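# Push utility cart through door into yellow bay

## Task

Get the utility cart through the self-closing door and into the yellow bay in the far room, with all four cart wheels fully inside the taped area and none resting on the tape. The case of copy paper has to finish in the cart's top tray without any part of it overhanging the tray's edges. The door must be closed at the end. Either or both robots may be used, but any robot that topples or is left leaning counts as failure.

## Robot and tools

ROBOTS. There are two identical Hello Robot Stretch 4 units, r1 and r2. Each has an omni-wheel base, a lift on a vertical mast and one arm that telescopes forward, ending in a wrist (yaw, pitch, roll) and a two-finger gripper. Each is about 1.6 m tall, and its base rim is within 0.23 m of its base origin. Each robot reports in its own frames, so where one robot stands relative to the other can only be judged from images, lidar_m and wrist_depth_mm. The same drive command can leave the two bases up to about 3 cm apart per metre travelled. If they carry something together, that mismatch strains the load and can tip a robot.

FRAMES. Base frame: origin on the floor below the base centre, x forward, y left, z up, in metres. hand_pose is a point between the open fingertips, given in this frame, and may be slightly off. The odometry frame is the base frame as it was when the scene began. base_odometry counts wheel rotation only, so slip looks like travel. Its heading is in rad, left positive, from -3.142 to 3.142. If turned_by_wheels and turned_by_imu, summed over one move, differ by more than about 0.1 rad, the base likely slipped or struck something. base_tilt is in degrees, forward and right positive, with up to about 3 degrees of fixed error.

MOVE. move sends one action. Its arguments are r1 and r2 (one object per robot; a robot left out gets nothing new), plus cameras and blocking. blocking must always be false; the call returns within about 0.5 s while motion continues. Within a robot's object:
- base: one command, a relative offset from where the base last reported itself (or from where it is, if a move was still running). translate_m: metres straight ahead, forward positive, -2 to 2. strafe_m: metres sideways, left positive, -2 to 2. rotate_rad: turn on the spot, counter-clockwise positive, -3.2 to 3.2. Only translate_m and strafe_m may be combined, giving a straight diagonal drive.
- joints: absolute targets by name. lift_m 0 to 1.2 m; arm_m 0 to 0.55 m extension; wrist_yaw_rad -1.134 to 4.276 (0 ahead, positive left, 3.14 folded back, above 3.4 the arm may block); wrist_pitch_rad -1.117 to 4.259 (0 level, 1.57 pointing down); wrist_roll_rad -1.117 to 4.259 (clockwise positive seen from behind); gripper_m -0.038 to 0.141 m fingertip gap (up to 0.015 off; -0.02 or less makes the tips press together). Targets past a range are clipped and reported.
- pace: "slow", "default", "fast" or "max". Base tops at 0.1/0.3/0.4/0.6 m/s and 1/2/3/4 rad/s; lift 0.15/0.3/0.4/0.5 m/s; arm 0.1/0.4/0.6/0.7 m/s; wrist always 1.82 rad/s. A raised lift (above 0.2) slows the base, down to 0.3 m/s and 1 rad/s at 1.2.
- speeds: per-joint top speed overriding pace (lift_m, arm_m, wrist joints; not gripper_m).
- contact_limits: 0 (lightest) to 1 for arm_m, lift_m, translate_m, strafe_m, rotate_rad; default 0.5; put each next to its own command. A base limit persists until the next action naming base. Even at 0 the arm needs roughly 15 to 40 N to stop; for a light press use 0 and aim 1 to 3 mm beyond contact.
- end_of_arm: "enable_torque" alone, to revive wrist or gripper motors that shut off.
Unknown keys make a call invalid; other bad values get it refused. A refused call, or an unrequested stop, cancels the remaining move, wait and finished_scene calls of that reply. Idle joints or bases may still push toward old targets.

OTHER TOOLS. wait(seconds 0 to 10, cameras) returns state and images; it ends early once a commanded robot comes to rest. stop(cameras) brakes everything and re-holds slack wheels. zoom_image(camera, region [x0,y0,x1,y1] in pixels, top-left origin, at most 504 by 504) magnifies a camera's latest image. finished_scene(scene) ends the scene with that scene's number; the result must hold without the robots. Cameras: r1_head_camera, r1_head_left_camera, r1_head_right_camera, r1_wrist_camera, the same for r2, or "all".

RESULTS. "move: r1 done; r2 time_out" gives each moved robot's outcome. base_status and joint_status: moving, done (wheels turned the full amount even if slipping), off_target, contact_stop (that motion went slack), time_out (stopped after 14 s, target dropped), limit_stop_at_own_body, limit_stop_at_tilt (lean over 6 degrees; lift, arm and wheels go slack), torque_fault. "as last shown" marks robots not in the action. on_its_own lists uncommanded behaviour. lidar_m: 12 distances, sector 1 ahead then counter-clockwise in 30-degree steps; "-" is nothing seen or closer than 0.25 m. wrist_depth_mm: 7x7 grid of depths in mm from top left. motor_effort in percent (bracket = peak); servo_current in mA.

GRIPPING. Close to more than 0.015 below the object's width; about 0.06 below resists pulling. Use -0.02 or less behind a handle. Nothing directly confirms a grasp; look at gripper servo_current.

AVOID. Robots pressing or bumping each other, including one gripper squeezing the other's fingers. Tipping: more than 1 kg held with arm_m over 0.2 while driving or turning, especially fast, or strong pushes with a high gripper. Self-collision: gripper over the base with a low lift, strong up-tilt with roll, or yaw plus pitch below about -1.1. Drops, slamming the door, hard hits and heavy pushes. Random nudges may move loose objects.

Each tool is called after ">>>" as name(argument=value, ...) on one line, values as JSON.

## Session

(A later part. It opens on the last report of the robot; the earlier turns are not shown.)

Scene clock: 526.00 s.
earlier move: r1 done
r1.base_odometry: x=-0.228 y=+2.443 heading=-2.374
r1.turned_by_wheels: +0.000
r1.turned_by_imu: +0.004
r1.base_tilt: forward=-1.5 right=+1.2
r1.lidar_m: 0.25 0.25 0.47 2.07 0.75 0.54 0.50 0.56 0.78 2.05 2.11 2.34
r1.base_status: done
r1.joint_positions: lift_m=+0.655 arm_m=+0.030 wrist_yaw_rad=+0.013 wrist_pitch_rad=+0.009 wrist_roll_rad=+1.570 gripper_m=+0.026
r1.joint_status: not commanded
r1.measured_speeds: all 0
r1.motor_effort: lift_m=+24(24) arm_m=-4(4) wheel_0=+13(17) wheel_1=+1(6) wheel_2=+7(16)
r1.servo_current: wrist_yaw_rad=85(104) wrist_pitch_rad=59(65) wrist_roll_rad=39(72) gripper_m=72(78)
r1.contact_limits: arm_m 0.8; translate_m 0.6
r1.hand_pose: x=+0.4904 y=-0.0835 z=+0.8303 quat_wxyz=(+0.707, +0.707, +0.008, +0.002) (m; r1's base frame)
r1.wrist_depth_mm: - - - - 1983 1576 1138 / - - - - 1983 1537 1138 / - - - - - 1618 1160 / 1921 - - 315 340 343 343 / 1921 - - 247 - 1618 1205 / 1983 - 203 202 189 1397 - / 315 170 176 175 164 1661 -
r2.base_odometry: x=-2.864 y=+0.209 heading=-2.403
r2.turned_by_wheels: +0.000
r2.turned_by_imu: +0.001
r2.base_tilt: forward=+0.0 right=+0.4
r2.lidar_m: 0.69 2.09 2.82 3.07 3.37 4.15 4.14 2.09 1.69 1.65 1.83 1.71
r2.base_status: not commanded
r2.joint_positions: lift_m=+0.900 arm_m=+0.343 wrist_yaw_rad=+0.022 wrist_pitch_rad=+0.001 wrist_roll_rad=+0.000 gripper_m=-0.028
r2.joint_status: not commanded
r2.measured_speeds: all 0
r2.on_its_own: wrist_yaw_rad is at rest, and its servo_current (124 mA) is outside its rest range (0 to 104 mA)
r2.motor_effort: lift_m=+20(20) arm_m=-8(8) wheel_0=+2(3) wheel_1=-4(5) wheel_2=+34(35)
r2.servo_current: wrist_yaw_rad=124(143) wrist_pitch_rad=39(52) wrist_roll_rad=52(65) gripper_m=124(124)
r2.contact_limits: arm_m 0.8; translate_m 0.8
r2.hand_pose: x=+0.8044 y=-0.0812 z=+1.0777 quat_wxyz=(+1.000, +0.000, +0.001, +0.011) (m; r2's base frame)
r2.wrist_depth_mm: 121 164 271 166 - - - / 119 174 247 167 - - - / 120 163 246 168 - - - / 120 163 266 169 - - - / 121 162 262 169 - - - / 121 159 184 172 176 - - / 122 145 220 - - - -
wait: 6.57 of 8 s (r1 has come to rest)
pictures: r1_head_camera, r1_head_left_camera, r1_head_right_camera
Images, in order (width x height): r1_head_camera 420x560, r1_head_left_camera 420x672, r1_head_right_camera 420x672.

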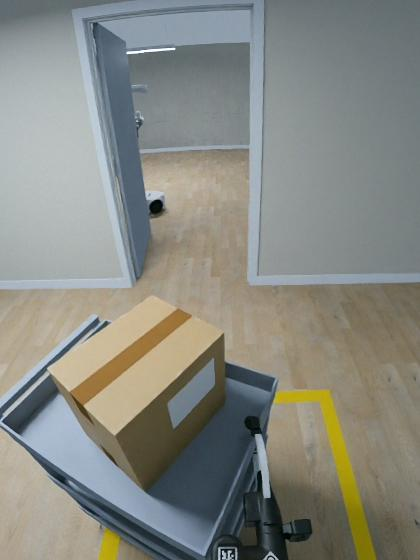

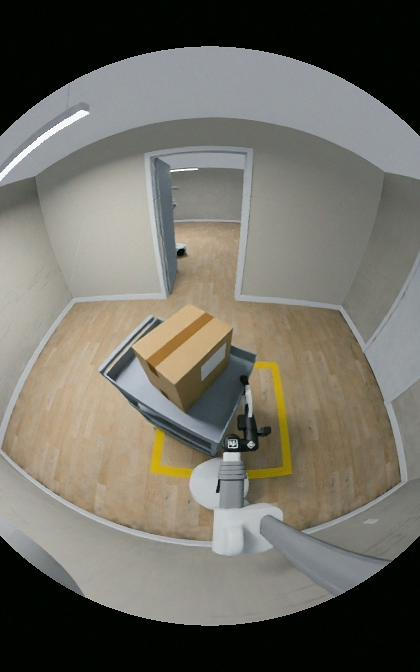

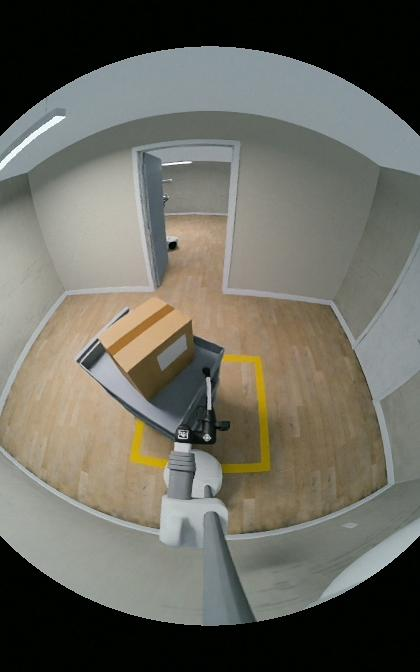

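>>> move(blocking=false, r1={"base":{"translate_m":-0.11,"strafe_m":-0.29},"joints":{"arm_m":0.09},"speeds":{"arm_m":0.03},"pace":"slow","contact_limits":{"translate_m":0.6,"arm_m":0.8}}, cameras=[])

>>> wait(seconds=6, cameras=["r1_head_left_camera","r1_head_right_camera","r1_head_camera"])

>>> zoom_image(camera="r1_head_right_camera", region=[60, 250, 320, 550])

>>> zoom_image(camera="r1_head_left_camera", region=[80, 250, 340, 550])

Scene clock: 542.70 s.
move: r1 moving
r1.base_odometry: x=-0.233 y=+2.454 heading=-2.373
r1.turned_by_wheels: +0.002
r1.turned_by_imu: +0.002
r1.base_tilt: forward=-1.6 right=+1.2
r1.lidar_m: 0.25 0.25 0.50 2.06 0.74 0.53 0.51 0.54 0.75 2.02 2.10 2.35
r1.base_status: translate_m moving; strafe_m moving
r1.joint_positions: lift_m=+0.655 arm_m=+0.044 wrist_yaw_rad=+0.013 wrist_pitch_rad=+0.009 wrist_roll_rad=+1.570 gripper_m=+0.026
r1.joint_status: arm_m moving
r1.measured_speeds: translate_m=-0.018 strafe_m=-0.045 rotate_rad=+0.002 lift_m=+0.000 arm_m=+0.030 wrist_yaw_rad=+0.000 wrist_pitch_rad=+0.000 wrist_roll_rad=+0.000
r1.motor_effort: lift_m=+24(24) arm_m=+6(9) wheel_0=+18(18) wheel_1=-4(4) wheel_2=+6(7)
r1.servo_current: wrist_yaw_rad=91(91) wrist_pitch_rad=52(59) wrist_roll_rad=39(59) gripper_m=78(78)
r1.contact_limits: arm_m 0.8; translate_m 0.6
r1.hand_pose: x=+0.5042 y=-0.0835 z=+0.8303 quat_wxyz=(+0.707, +0.707, +0.008, +0.002) (m; r1's base frame)
r1.wrist_depth_mm: - - - - 1921 1576 1138 / - - - - 1983 1618 1160 / - - - - - 1618 1160 / 1921 - - 322 338 345 347 / - - - 248 - 1661 1255 / 1921 - 202 201 193 1430 1229 / 314 170 175 174 161 1756 -
r2.base_odometry: x=-2.864 y=+0.209 heading=-2.403
r2.turned_by_wheels: +0.000
r2.turned_by_imu: +0.000
r2.base_tilt: forward=+0.0 right=+0.4
r2.lidar_m: 0.69 2.08 2.87 3.09 3.38 4.18 4.14 2.15 1.68 1.65 1.84 1.67
r2.base_status: not commanded
r2.joint_positions: lift_m=+0.900 arm_m=+0.343 wrist_yaw_rad=+0.022 wrist_pitch_rad=+0.001 wrist_roll_rad=+0.000 gripper_m=-0.028
r2.joint_status: not commanded
r2.measured_speeds: all 0
r2.motor_effort: lift_m=+20(20) arm_m=-8(8) wheel_0=+3(3) wheel_1=-4(5) wheel_2=+34(34)
r2.servo_current: wrist_yaw_rad=130(143) wrist_pitch_rad=39(46) wrist_roll_rad=52(59) gripper_m=117(124)
r2.contact_limits: arm_m 0.8; translate_m 0.8
r2.hand_pose: x=+0.8044 y=-0.0812 z=+1.0777 quat_wxyz=(+1.000, +0.000, +0.001, +0.011) (m; r2's base frame)
r2.wrist_depth_mm: 121 164 272 166 - - - / 119 173 247 166 - - - / 120 164 246 168 - - - / 121 163 265 170 - - - / 121 162 263 170 - - - / 121 159 184 173 176 - - / 122 145 220 - - - -
pictures: none
No camera images: "cameras" was empty.

Scene clock: 546.57 s.
earlier move: r1 done
r1.base_odometry: x=-0.351 y=+2.727 heading=-2.374
r1.turned_by_wheels: -0.001
r1.turned_by_imu: -0.001
r1.base_tilt: forward=-1.5 right=+1.3
r1.lidar_m: 0.27 0.29 0.69 1.67 0.61 0.41 0.39 0.44 0.64 1.76 1.84 2.45
r1.base_status: done
r1.joint_positions: lift_m=+0.655 arm_m=+0.090 wrist_yaw_rad=+0.008 wrist_pitch_rad=+0.009 wrist_roll_rad=+1.570 gripper_m=+0.026
r1.joint_status: all done
r1.measured_speeds: all 0
r1.motor_effort: lift_m=+24(24) arm_m=-4(12) wheel_0=+3(22) wheel_1=-1(6) wheel_2=+6(11)
r1.servo_current: wrist_yaw_rad=46(124) wrist_pitch_rad=52(59) wrist_roll_rad=59(78) gripper_m=78(85)
r1.contact_limits: arm_m 0.8; translate_m 0.6
r1.hand_pose: x=+0.5499 y=-0.0852 z=+0.8303 quat_wxyz=(+0.707, +0.707, +0.006, +0.000) (m; r1's base frame)
r1.wrist_depth_mm: - - - - - 1708 1160 / - - - - - 1618 1160 / - - - - - 1661 1205 / - - - 301 332 338 343 / - - - 236 - 1661 1229 / - - 195 188 188 1366 - / 310 170 170 170 160 1661 -
r2.base_odometry: x=-2.864 y=+0.209 heading=-2.403
r2.turned_by_wheels: +0.000
r2.turned_by_imu: +0.001
r2.base_tilt: forward=+0.0 right=+0.4
r2.lidar_m: 0.69 2.09 2.88 3.10 3.38 4.17 4.18 2.11 1.69 1.67 1.84 1.71
r2.base_status: not commanded
r2.joint_positions: lift_m=+0.900 arm_m=+0.343 wrist_yaw_rad=+0.022 wrist_pitch_rad=+0.001 wrist_roll_rad=+0.000 gripper_m=-0.028
r2.joint_status: not commanded
r2.measured_speeds: all 0
r2.on_its_own: wrist_yaw_rad is at rest, and its servo_current (124 mA) is outside its rest range (0 to 104 mA)
r2.motor_effort: lift_m=+20(20) arm_m=-8(8) wheel_0=+3(3) wheel_1=-5(5) wheel_2=+34(35)
r2.servo_current: wrist_yaw_rad=124(143) wrist_pitch_rad=39(46) wrist_roll_rad=52(59) gripper_m=117(124)
r2.contact_limits: arm_m 0.8; translate_m 0.8
r2.hand_pose: x=+0.8044 y=-0.0812 z=+1.0777 quat_wxyz=(+1.000, +0.000, +0.001, +0.011) (m; r2's base frame)
r2.wrist_depth_mm: 121 163 270 166 - - - / 119 173 248 166 - - - / 120 164 246 168 - - - / 120 163 265 170 - - - / 121 163 263 170 - - - / 121 159 183 172 176 - - / 122 145 219 - - - -
wait: 3.87 of 6 s (r1 has come to rest)
pictures: r1_head_camera, r1_head_left_camera, r1_head_right_camera
Images, in order (width x height): r1_head_camera 420x560, r1_head_left_camera 420x672, r1_head_right_camera 420x672.

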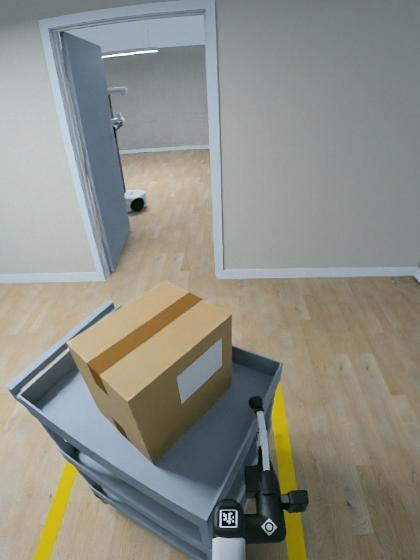

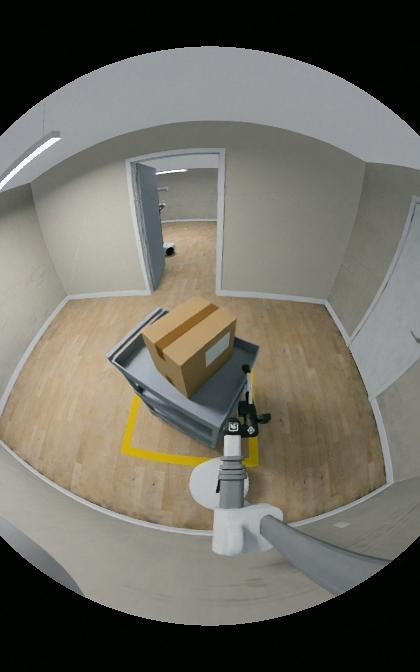

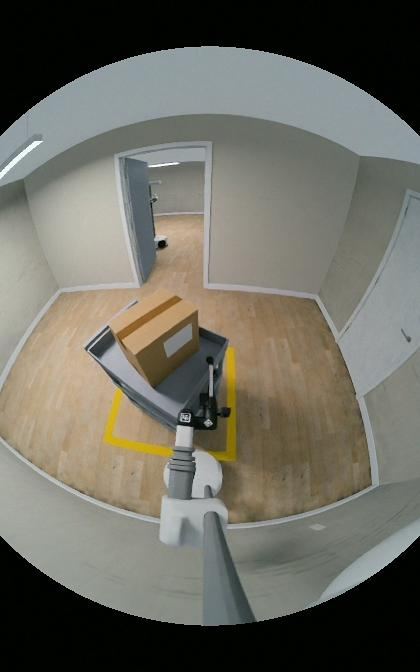

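Scaled by 1.680 from the camera's 420x672 image, which has a finer 600x960 frame.

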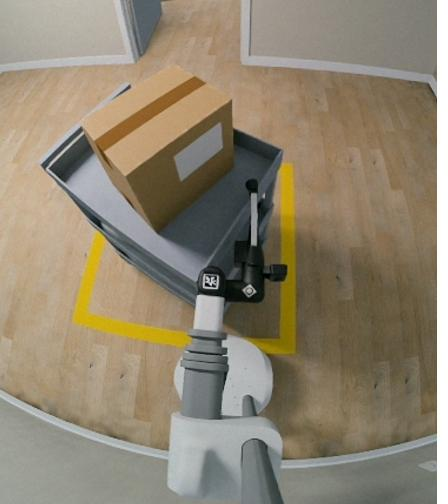

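Scaled by 1.680 from the camera's 420x672 image, which has a finer 600x960 frame.

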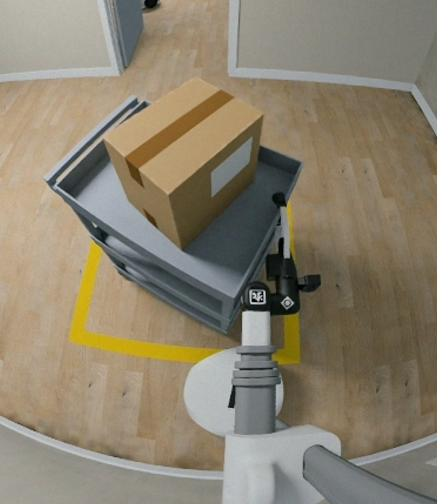

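>>> move(blocking=false, r1={"base":{"translate_m":0.13,"strafe_m":0.0},"pace":"slow","contact_limits":{"translate_m":0.6}}, cameras=[])

>>> wait(seconds=4, cameras=["r1_head_left_camera","r1_head_right_camera","r1_head_camera"])

>>> zoom_image(camera="r1_head_left_camera", region=[80, 250, 340, 550])

Scene clock: 557.13 s.
move: r1 moving
r1.base_odometry: x=-0.359 y=+2.719 heading=-2.373
r1.turned_by_wheels: +0.001
r1.turned_by_imu: +0.000
r1.base_tilt: forward=-1.6 right=+1.3
r1.lidar_m: 0.25 0.27 0.65 1.71 0.62 0.43 0.42 0.46 0.64 1.74 1.84 2.42
r1.base_status: translate_m moving; strafe_m moving
r1.joint_positions: lift_m=+0.655 arm_m=+0.090 wrist_yaw_rad=+0.003 wrist_pitch_rad=+0.009 wrist_roll_rad=+1.570 gripper_m=+0.026
r1.joint_status: not commanded
r1.measured_speeds: translate_m=+0.048 strafe_m=+0.001 rotate_rad=-0.002 lift_m=+0.000 arm_m=+0.000 wrist_yaw_rad=-0.009 wrist_pitch_rad=+0.000 wrist_roll_rad=+0.000
r1.motor_effort: lift_m=+24(24) arm_m=+4(4) wheel_0=+7(7) wheel_1=+7(8) wheel_2=-9(9)
r1.servo_current: wrist_yaw_rad=72(72) wrist_pitch_rad=52(59) wrist_roll_rad=52(65) gripper_m=72(85)
r1.contact_limits: arm_m 0.8; translate_m 0.6
r1.hand_pose: x=+0.5495 y=-0.0866 z=+0.8303 quat_wxyz=(+0.707, +0.707, +0.004, -0.002) (m; r1's base frame)
r1.wrist_depth_mm: - - - - - 1576 1138 / - - - - - 1618 1160 / - - - - - 1661 1182 / - - - 301 332 334 338 / - - - 234 - 1661 1229 / - - 191 191 185 1366 1255 / 309 163 167 167 156 1661 -
r2.base_odometry: x=-2.864 y=+0.209 heading=-2.403
r2.turned_by_wheels: +0.000
r2.turned_by_imu: +0.000
r2.base_tilt: forward=+0.0 right=+0.4
r2.lidar_m: 0.69 2.07 2.89 3.05 3.37 4.13 4.16 2.08 1.69 1.68 1.84 1.71
r2.base_status: not commanded
r2.joint_positions: lift_m=+0.900 arm_m=+0.343 wrist_yaw_rad=+0.022 wrist_pitch_rad=+0.001 wrist_roll_rad=+0.000 gripper_m=-0.028
r2.joint_status: not commanded
r2.measured_speeds: all 0
r2.motor_effort: lift_m=+20(20) arm_m=-8(8) wheel_0=+3(3) wheel_1=-4(5) wheel_2=+34(34)
r2.servo_current: wrist_yaw_rad=124(137) wrist_pitch_rad=39(39) wrist_roll_rad=46(52) gripper_m=117(124)
r2.contact_limits: arm_m 0.8; translate_m 0.8
r2.hand_pose: x=+0.8044 y=-0.0812 z=+1.0777 quat_wxyz=(+1.000, +0.000, +0.001, +0.011) (m; r2's base frame)
r2.wrist_depth_mm: 121 163 270 167 - - - / 119 174 247 167 - - - / 120 163 247 168 - - - / 120 163 265 169 - - - / 121 162 263 170 - - - / 121 159 184 173 176 - - / 122 145 220 - - - -
pictures: none
No camera images: "cameras" was empty.

Scene clock: 559.23 s.
earlier move: r1 done
r1.base_odometry: x=-0.444 y=+2.637 heading=-2.374
r1.turned_by_wheels: -0.001
r1.turned_by_imu: -0.001
r1.base_tilt: forward=-1.6 right=+1.3
r1.lidar_m: 0.25 0.29 0.74 2.16 0.80 0.57 0.54 0.57 0.81 1.75 1.80 2.33
r1.base_status: done
r1.joint_positions: lift_m=+0.655 arm_m=+0.090 wrist_yaw_rad=+0.000 wrist_pitch_rad=+0.009 wrist_roll_rad=+1.570 gripper_m=+0.026
r1.joint_status: not commanded
r1.measured_speeds: all 0
r1.motor_effort: lift_m=+24(24) arm_m=+4(4) wheel_0=-1(9) wheel_1=+3(11) wheel_2=-7(14)
r1.servo_current: wrist_yaw_rad=46(72) wrist_pitch_rad=46(65) wrist_roll_rad=33(65) gripper_m=78(85)
r1.contact_limits: arm_m 0.8; translate_m 0.6
r1.hand_pose: x=+0.5492 y=-0.0875 z=+0.8303 quat_wxyz=(+0.707, +0.707, +0.003, -0.003) (m; r1's base frame)
r1.wrist_depth_mm: - - - - 1921 1618 1118 / - - - - - 1576 1160 / - - - - - 1661 1160 / - - 301 301 332 338 338 / - - 245 233 243 1661 1229 / 1921 - 189 189 182 1366 1255 / 306 163 159 165 151 1661 -
r2.base_odometry: x=-2.864 y=+0.209 heading=-2.403
r2.turned_by_wheels: +0.000
r2.turned_by_imu: +0.000
r2.base_tilt: forward=+0.0 right=+0.4
r2.lidar_m: 0.69 2.11 2.85 3.09 3.37 4.15 4.15 2.11 1.70 1.67 1.81 1.71
r2.base_status: not commanded
r2.joint_positions: lift_m=+0.900 arm_m=+0.343 wrist_yaw_rad=+0.022 wrist_pitch_rad=+0.001 wrist_roll_rad=+0.000 gripper_m=-0.028
r2.joint_status: not commanded
r2.measured_speeds: all 0
r2.on_its_own: wrist_yaw_rad is at rest, and its servo_current (143 mA) is outside its rest range (0 to 104 mA)
r2.motor_effort: lift_m=+20(20) arm_m=-8(8) wheel_0=+3(3) wheel_1=-5(5) wheel_2=+34(34)
r2.servo_current: wrist_yaw_rad=143(143) wrist_pitch_rad=39(46) wrist_roll_rad=39(65) gripper_m=117(130)
r2.contact_limits: arm_m 0.8; translate_m 0.8
r2.hand_pose: x=+0.8044 y=-0.0812 z=+1.0777 quat_wxyz=(+1.000, +0.000, +0.001, +0.011) (m; r2's base frame)
r2.wrist_depth_mm: 121 163 270 166 - - - / 120 174 247 166 - - - / 120 163 246 168 - - - / 120 163 265 169 - - - / 120 162 265 170 - - - / 121 160 183 173 176 - - / 122 145 220 - - - -
wait: 2.10 of 4 s (r1 has come to rest)
pictures: r1_head_camera, r1_head_left_camera, r1_head_right_camera
Images, in order (width x height): r1_head_camera 420x560, r1_head_left_camera 420x672, r1_head_right_camera 420x672.

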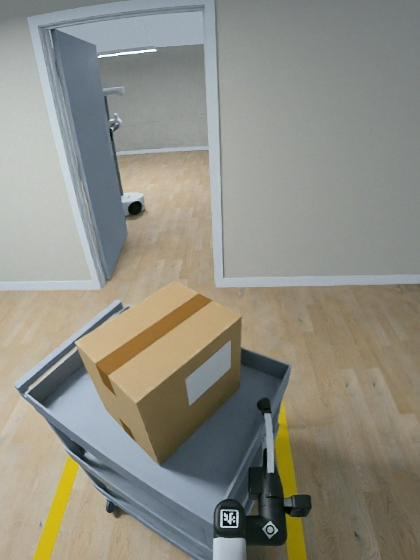

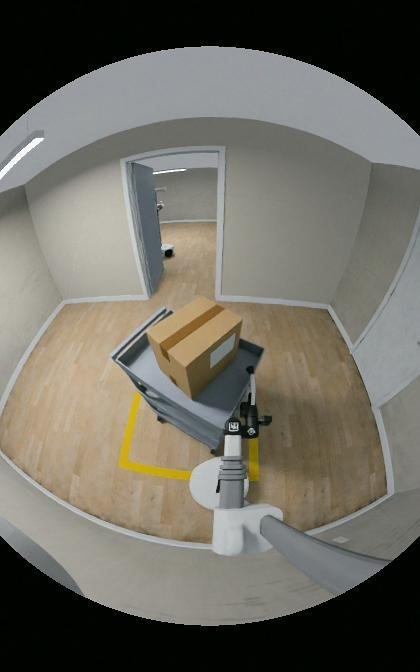

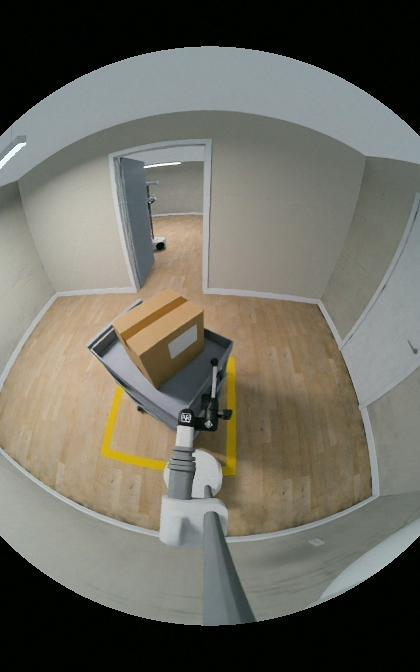

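Scaled by 1.680 from the camera's 420x672 image, which has a finer 600x960 frame.

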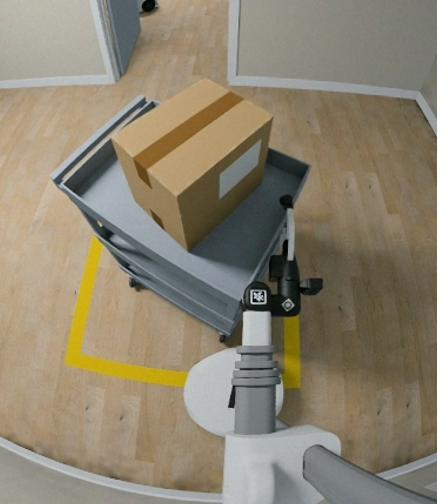

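>>> move(blocking=false, r1={"joints":{"gripper_m":0.14}}, cameras=[])

>>> wait(seconds=2.5, cameras=["r1_wrist_camera"])

>>> move(blocking=false, r1={"base":{"translate_m":-0.2},"joints":{"arm_m":0.02},"pace":"slow"}, r2={"base":{"translate_m":0.168,"strafe_m":0.187},"pace":"slow","contact_limits":{"translate_m":0.8}}, cameras=[])

>>> wait(seconds=3, cameras=[])

>>> wait(seconds=3, cameras=["r1_head_camera","r1_head_left_camera","r1_head_right_camera"])

>>> zoom_image(camera="r1_head_camera", region=[0, 200, 420, 560])

Scene clock: 570.53 s.
move: r1 moving
r1.base_odometry: x=-0.444 y=+2.637 heading=-2.374
r1.turned_by_wheels: +0.000
r1.turned_by_imu: +0.000
r1.base_tilt: forward=-1.6 right=+1.3
r1.lidar_m: 0.26 0.30 0.75 2.17 0.79 0.56 0.54 0.56 0.81 1.76 1.83 2.32
r1.base_status: not commanded
r1.joint_positions: lift_m=+0.655 arm_m=+0.090 wrist_yaw_rad=-0.001 wrist_pitch_rad=+0.009 wrist_roll_rad=+1.570 gripper_m=+0.045
r1.joint_status: gripper_m moving
r1.measured_speeds: all 0
r1.motor_effort: lift_m=+24(24) arm_m=+4(4) wheel_0=-1(2) wheel_1=+3(4) wheel_2=-7(7)
r1.servo_current: wrist_yaw_rad=39(72) wrist_pitch_rad=52(59) wrist_roll_rad=52(59) gripper_m=52(78)
r1.contact_limits: arm_m 0.8; translate_m 0.6
r1.hand_pose: x=+0.5492 y=-0.0876 z=+0.8303 quat_wxyz=(+0.707, +0.707, +0.003, -0.003) (m; r1's base frame)
r1.wrist_depth_mm: - - - - - 1618 1160 / - - - - - 1661 1160 / - - - - - 1708 1160 / - - 301 300 334 340 340 / - - 245 234 246 1618 1255 / 1863 - 190 190 187 1366 1229 / 304 291 160 165 155 473 -
r2.base_odometry: x=-2.864 y=+0.209 heading=-2.403
r2.turned_by_wheels: +0.000
r2.turned_by_imu: +0.000
r2.base_tilt: forward=+0.0 right=+0.4
r2.lidar_m: 0.68 2.08 2.85 3.10 3.36 4.16 4.17 2.10 1.67 1.66 1.81 1.71
r2.base_status: not commanded
r2.joint_positions: lift_m=+0.900 arm_m=+0.343 wrist_yaw_rad=+0.022 wrist_pitch_rad=+0.001 wrist_roll_rad=+0.000 gripper_m=-0.028
r2.joint_status: not commanded
r2.measured_speeds: all 0
r2.motor_effort: lift_m=+20(20) arm_m=-8(8) wheel_0=+2(3) wheel_1=-4(5) wheel_2=+34(34)
r2.servo_current: wrist_yaw_rad=124(137) wrist_pitch_rad=46(46) wrist_roll_rad=46(59) gripper_m=117(124)
r2.contact_limits: arm_m 0.8; translate_m 0.8
r2.hand_pose: x=+0.8044 y=-0.0812 z=+1.0777 quat_wxyz=(+1.000, +0.000, +0.001, +0.011) (m; r2's base frame)
r2.wrist_depth_mm: 121 163 270 166 - - - / 119 173 248 167 - - - / 120 163 246 168 - - - / 120 163 265 169 - - - / 121 162 263 170 - - - / 121 159 184 172 176 - - / 122 145 219 - - - -
pictures: none
No camera images: "cameras" was empty.

Scene clock: 572.13 s.
earlier move: r1 done
r1.base_odometry: x=-0.444 y=+2.637 heading=-2.374
r1.turned_by_wheels: +0.000
r1.turned_by_imu: +0.000
r1.base_tilt: forward=-1.6 right=+1.3
r1.lidar_m: 0.25 0.31 0.77 2.20 0.78 0.57 0.54 0.56 0.79 1.76 1.81 0.67
r1.base_status: not commanded
r1.joint_positions: lift_m=+0.655 arm_m=+0.090 wrist_yaw_rad=-0.005 wrist_pitch_rad=+0.007 wrist_roll_rad=+1.570 gripper_m=+0.140
r1.joint_status: all done
r1.measured_speeds: all 0
r1.motor_effort: lift_m=+24(24) arm_m=+4(4) wheel_0=-2(2) wheel_1=+3(4) wheel_2=-6(7)
r1.servo_current: wrist_yaw_rad=39(72) wrist_pitch_rad=52(65) wrist_roll_rad=46(72) gripper_m=46(117)
r1.contact_limits: arm_m 0.8; translate_m 0.6
r1.hand_pose: x=+0.5488 y=-0.0887 z=+0.8307 quat_wxyz=(+0.707, +0.707, +0.001, -0.004) (m; r1's base frame)
r1.wrist_depth_mm: - - - - - 1661 1182 / - - - - - 1661 1182 / - - - - - 1661 1182 / - - - 307 340 343 343 / - - 238 237 249 1618 1255 / 1921 211 193 193 191 195 1255 / 307 303 167 154 162 1576 -
r2.base_odometry: x=-2.864 y=+0.209 heading=-2.403
r2.turned_by_wheels: +0.000
r2.turned_by_imu: +0.000
r2.base_tilt: forward=+0.0 right=+0.4
r2.lidar_m: 0.68 2.08 2.86 3.06 3.37 4.15 4.17 2.07 1.68 1.67 1.81 1.71
r2.base_status: not commanded
r2.joint_positions: lift_m=+0.900 arm_m=+0.343 wrist_yaw_rad=+0.022 wrist_pitch_rad=+0.001 wrist_roll_rad=+0.000 gripper_m=-0.028
r2.joint_status: not commanded
r2.measured_speeds: all 0
r2.on_its_own: wrist_yaw_rad is at rest, and its servo_current (130 mA) is outside its rest range (0 to 104 mA)
r2.motor_effort: lift_m=+20(20) arm_m=-8(8) wheel_0=+3(3) wheel_1=-4(5) wheel_2=+34(34)
r2.servo_current: wrist_yaw_rad=130(137) wrist_pitch_rad=46(46) wrist_roll_rad=39(59) gripper_m=117(124)
r2.contact_limits: arm_m 0.8; translate_m 0.8
r2.hand_pose: x=+0.8044 y=-0.0812 z=+1.0777 quat_wxyz=(+1.000, +0.000, +0.001, +0.011) (m; r2's base frame)
r2.wrist_depth_mm: 121 164 271 166 - - - / 119 174 247 167 - - - / 120 164 246 168 - - - / 120 163 264 169 - - - / 121 162 263 170 - - - / 121 160 184 173 176 - - / 122 145 220 - - - -
wait: 1.60 of 2.5 s (r1 has come to rest)
pictures: r1_wrist_camera
Images, in order (width x height): r1_wrist_camera 616x392.

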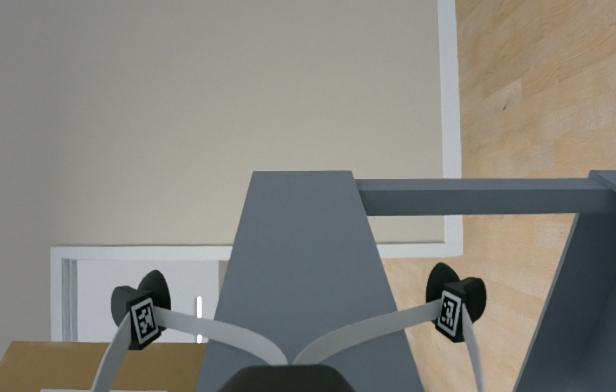

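Scene clock: 572.63 s.
move: r1 moving; r2 moving
r1.base_odometry: x=-0.435 y=+2.646 heading=-2.375
r1.turned_by_wheels: +0.000
r1.turned_by_imu: +0.000
r1.base_tilt: forward=-1.6 right=+1.2
r1.lidar_m: 0.27 0.33 0.83 2.13 0.76 0.55 0.54 0.58 0.80 1.77 1.81 0.72
r1.base_status: translate_m moving
r1.joint_positions: lift_m=+0.655 arm_m=+0.077 wrist_yaw_rad=-0.003 wrist_pitch_rad=+0.007 wrist_roll_rad=+1.570 gripper_m=+0.140
r1.joint_status: arm_m moving
r1.measured_speeds: translate_m=-0.048 strafe_m=+0.000 rotate_rad=+0.001 lift_m=+0.000 arm_m=-0.049 wrist_yaw_rad=+0.000 wrist_pitch_rad=-0.001 wrist_roll_rad=+0.000
r1.motor_effort: lift_m=+24(24) arm_m=-6(6) wheel_0=-4(8) wheel_1=-6(6) wheel_2=+4(6)
r1.servo_current: wrist_yaw_rad=65(65) wrist_pitch_rad=52(52) wrist_roll_rad=59(65) gripper_m=39(46)
r1.hand_pose: x=+0.5364 y=-0.0882 z=+0.8308 quat_wxyz=(+0.707, +0.707, +0.002, -0.003) (m; r1's base frame)
r1.wrist_depth_mm: - - - - - 1618 1160 / - - - - - 1661 1160 / - - - - - 1661 1160 / - - - 314 359 362 364 / - - 257 245 255 1661 1255 / 1808 209 200 193 191 196 - / 320 312 174 149 167 1576 -
r2.base_odometry: x=-2.863 y=+0.196 heading=-2.402
r2.turned_by_wheels: +0.001
r2.turned_by_imu: +0.026
r2.base_tilt: forward=-0.2 right=+0.3
r2.lidar_m: 0.69 2.08 2.95 3.08 3.43 4.14 4.08 2.05 1.68 1.66 1.85 1.69
r2.base_status: translate_m moving; strafe_m moving
r2.joint_positions: lift_m=+0.900 arm_m=+0.343 wrist_yaw_rad=+0.022 wrist_pitch_rad=+0.001 wrist_roll_rad=+0.000 gripper_m=-0.028
r2.joint_status: not commanded
r2.measured_speeds: translate_m=+0.034 strafe_m=+0.037 rotate_rad=+0.000 lift_m=+0.000 arm_m=+0.000 wrist_yaw_rad=+0.000 wrist_pitch_rad=+0.000 wrist_roll_rad=+0.000
r2.motor_effort: lift_m=+20(20) arm_m=-8(8) wheel_0=-4(4) wheel_1=+5(5) wheel_2=+15(32)
r2.servo_current: wrist_yaw_rad=130(137) wrist_pitch_rad=39(46) wrist_roll_rad=39(59) gripper_m=117(124)
r2.contact_limits: arm_m 0.8; translate_m 0.8
r2.hand_pose: x=+0.8044 y=-0.0812 z=+1.0778 quat_wxyz=(+1.000, +0.000, +0.000, +0.011) (m; r2's base frame)
r2.wrist_depth_mm: 121 161 257 167 - - - / 122 170 258 168 - - - / 123 161 256 167 - - - / 123 160 276 168 - - - / 123 160 253 168 - - - / 124 158 185 172 171 - - / 124 142 213 - - - -
pictures: none
No camera images: "cameras" was empty.

Scene clock: 575.43 s.
earlier move: r1 done; r2 moving
r1.base_odometry: x=-0.300 y=+2.776 heading=-2.374
r1.turned_by_wheels: +0.000
r1.turned_by_imu: +0.000
r1.base_tilt: forward=-1.6 right=+1.3
r1.lidar_m: 0.47 0.56 3.07 1.41 0.51 0.36 0.34 0.37 0.53 1.51 1.85 2.51
r1.base_status: done
r1.joint_positions: lift_m=+0.655 arm_m=+0.020 wrist_yaw_rad=-0.003 wrist_pitch_rad=+0.007 wrist_roll_rad=+1.570 gripper_m=+0.140
r1.joint_status: all done
r1.measured_speeds: all 0
r1.motor_effort: lift_m=+24(24) arm_m=-4(8) wheel_0=-3(8) wheel_1=-3(7) wheel_2=+3(7)
r1.servo_current: wrist_yaw_rad=52(72) wrist_pitch_rad=46(59) wrist_roll_rad=52(78) gripper_m=39(52)
r1.hand_pose: x=+0.4791 y=-0.0882 z=+0.8308 quat_wxyz=(+0.707, +0.707, +0.001, -0.003) (m; r1's base frame)
r1.wrist_depth_mm: - - - - - 1661 1160 / - - - - - 1618 1160 / - - - - - 1661 1182 / - - - 559 - 1983 1118 / - - - 439 - 699 - / - 210 549 359 211 194 - / - 484 484 143 - - -
r2.base_odometry: x=-2.861 y=-0.040 heading=-2.400
r2.turned_by_wheels: +0.002
r2.turned_by_imu: +0.131
r2.base_tilt: forward=-0.7 right=+0.0
r2.lidar_m: 0.69 1.94 2.85 2.87 3.43 4.21 3.65 2.13 1.88 1.90 1.85 1.31
r2.base_status: translate_m moving; strafe_m moving
r2.joint_positions: lift_m=+0.900 arm_m=+0.343 wrist_yaw_rad=+0.007 wrist_pitch_rad=+0.001 wrist_roll_rad=+0.000 gripper_m=-0.029
r2.joint_status: not commanded
r2.measured_speeds: translate_m=+0.015 strafe_m=+0.018 rotate_rad=+0.000 lift_m=+0.000 arm_m=+0.000 wrist_yaw_rad=+0.000 wrist_pitch_rad=+0.000 wrist_roll_rad=+0.000
r2.motor_effort: lift_m=+20(20) arm_m=+5(9) wheel_0=+22(23) wheel_1=+16(19) wheel_2=+2(32)
r2.servo_current: wrist_yaw_rad=46(137) wrist_pitch_rad=39(46) wrist_roll_rad=52(59) gripper_m=72(124)
r2.contact_limits: arm_m 0.8; translate_m 0.8
r2.hand_pose: x=+0.8028 y=-0.0855 z=+1.0778 quat_wxyz=(+1.000, +0.000, +0.000, +0.003) (m; r2's base frame)
r2.wrist_depth_mm: 125 153 173 116 355 - - / 129 158 179 114 353 - - / 130 154 174 115 355 - - / 130 158 180 115 355 - - / 130 154 179 118 359 - - / 127 152 175 118 177 - - / 130 149 180 - - - -
wait: 2.80 of 3 s (r1 has come to rest)
pictures: none
No camera images: "cameras" was empty.

Scene clock: 575.93 s.
earlier move: r2 done
r1.base_odometry: x=-0.300 y=+2.776 heading=-2.374
r1.turned_by_wheels: +0.000
r1.turned_by_imu: +0.000
r1.base_tilt: forward=-1.6 right=+1.2
r1.lidar_m: 0.47 0.53 3.07 1.41 0.52 0.36 0.33 0.35 0.51 1.50 1.83 2.53
r1.base_status: done
r1.joint_positions: lift_m=+0.655 arm_m=+0.020 wrist_yaw_rad=-0.003 wrist_pitch_rad=+0.007 wrist_roll_rad=+1.570 gripper_m=+0.140
r1.joint_status: all done
r1.measured_speeds: all 0
r1.motor_effort: lift_m=+24(24) arm_m=-4(8) wheel_0=-2(8) wheel_1=-2(7) wheel_2=+3(7)
r1.servo_current: wrist_yaw_rad=46(72) wrist_pitch_rad=52(59) wrist_roll_rad=59(78) gripper_m=39(52)
r1.hand_pose: x=+0.4791 y=-0.0882 z=+0.8308 quat_wxyz=(+0.707, +0.707, +0.001, -0.003) (m; r1's base frame)
r1.wrist_depth_mm: - - - - - 1618 1160 / - - - - - 1708 1138 / - - - - - 1708 1160 / - - - 564 - 1983 1138 / - - - 436 - 691 - / - 210 549 359 211 195 - / - 477 480 143 - - -
r2.base_odometry: x=-2.861 y=-0.042 heading=-2.400
r2.turned_by_wheels: +0.000
r2.turned_by_imu: +0.001
r2.base_tilt: forward=-0.7 right=+0.0
r2.lidar_m: 0.66 1.92 2.85 2.87 3.37 4.21 3.67 2.18 1.89 1.92 1.84 1.34
r2.base_status: done
r2.joint_positions: lift_m=+0.900 arm_m=+0.343 wrist_yaw_rad=+0.007 wrist_pitch_rad=+0.001 wrist_roll_rad=+0.000 gripper_m=-0.029
r2.joint_status: not commanded
r2.measured_speeds: all 0
r2.motor_effort: lift_m=+20(20) arm_m=+4(9) wheel_0=+22(23) wheel_1=+14(19) wheel_2=+3(32)
r2.servo_current: wrist_yaw_rad=65(137) wrist_pitch_rad=39(46) wrist_roll_rad=46(59) gripper_m=78(124)
r2.contact_limits: arm_m 0.8; translate_m 0.8
r2.hand_pose: x=+0.8028 y=-0.0855 z=+1.0778 quat_wxyz=(+1.000, +0.000, +0.000, +0.003) (m; r2's base frame)
r2.wrist_depth_mm: 126 153 173 117 353 - - / 130 158 179 114 353 - - / 131 154 174 115 377 - - / 130 158 180 115 351 - - / 131 154 180 118 355 - - / 127 152 174 118 176 - - / 130 149 180 - - - -
wait: 0.50 of 3 s (r2 has come to rest)
pictures: r1_head_camera, r1_head_left_camera, r1_head_right_camera
Images, in order (width x height): r1_head_camera 420x560, r1_head_left_camera 420x672, r1_head_right_camera 420x672.

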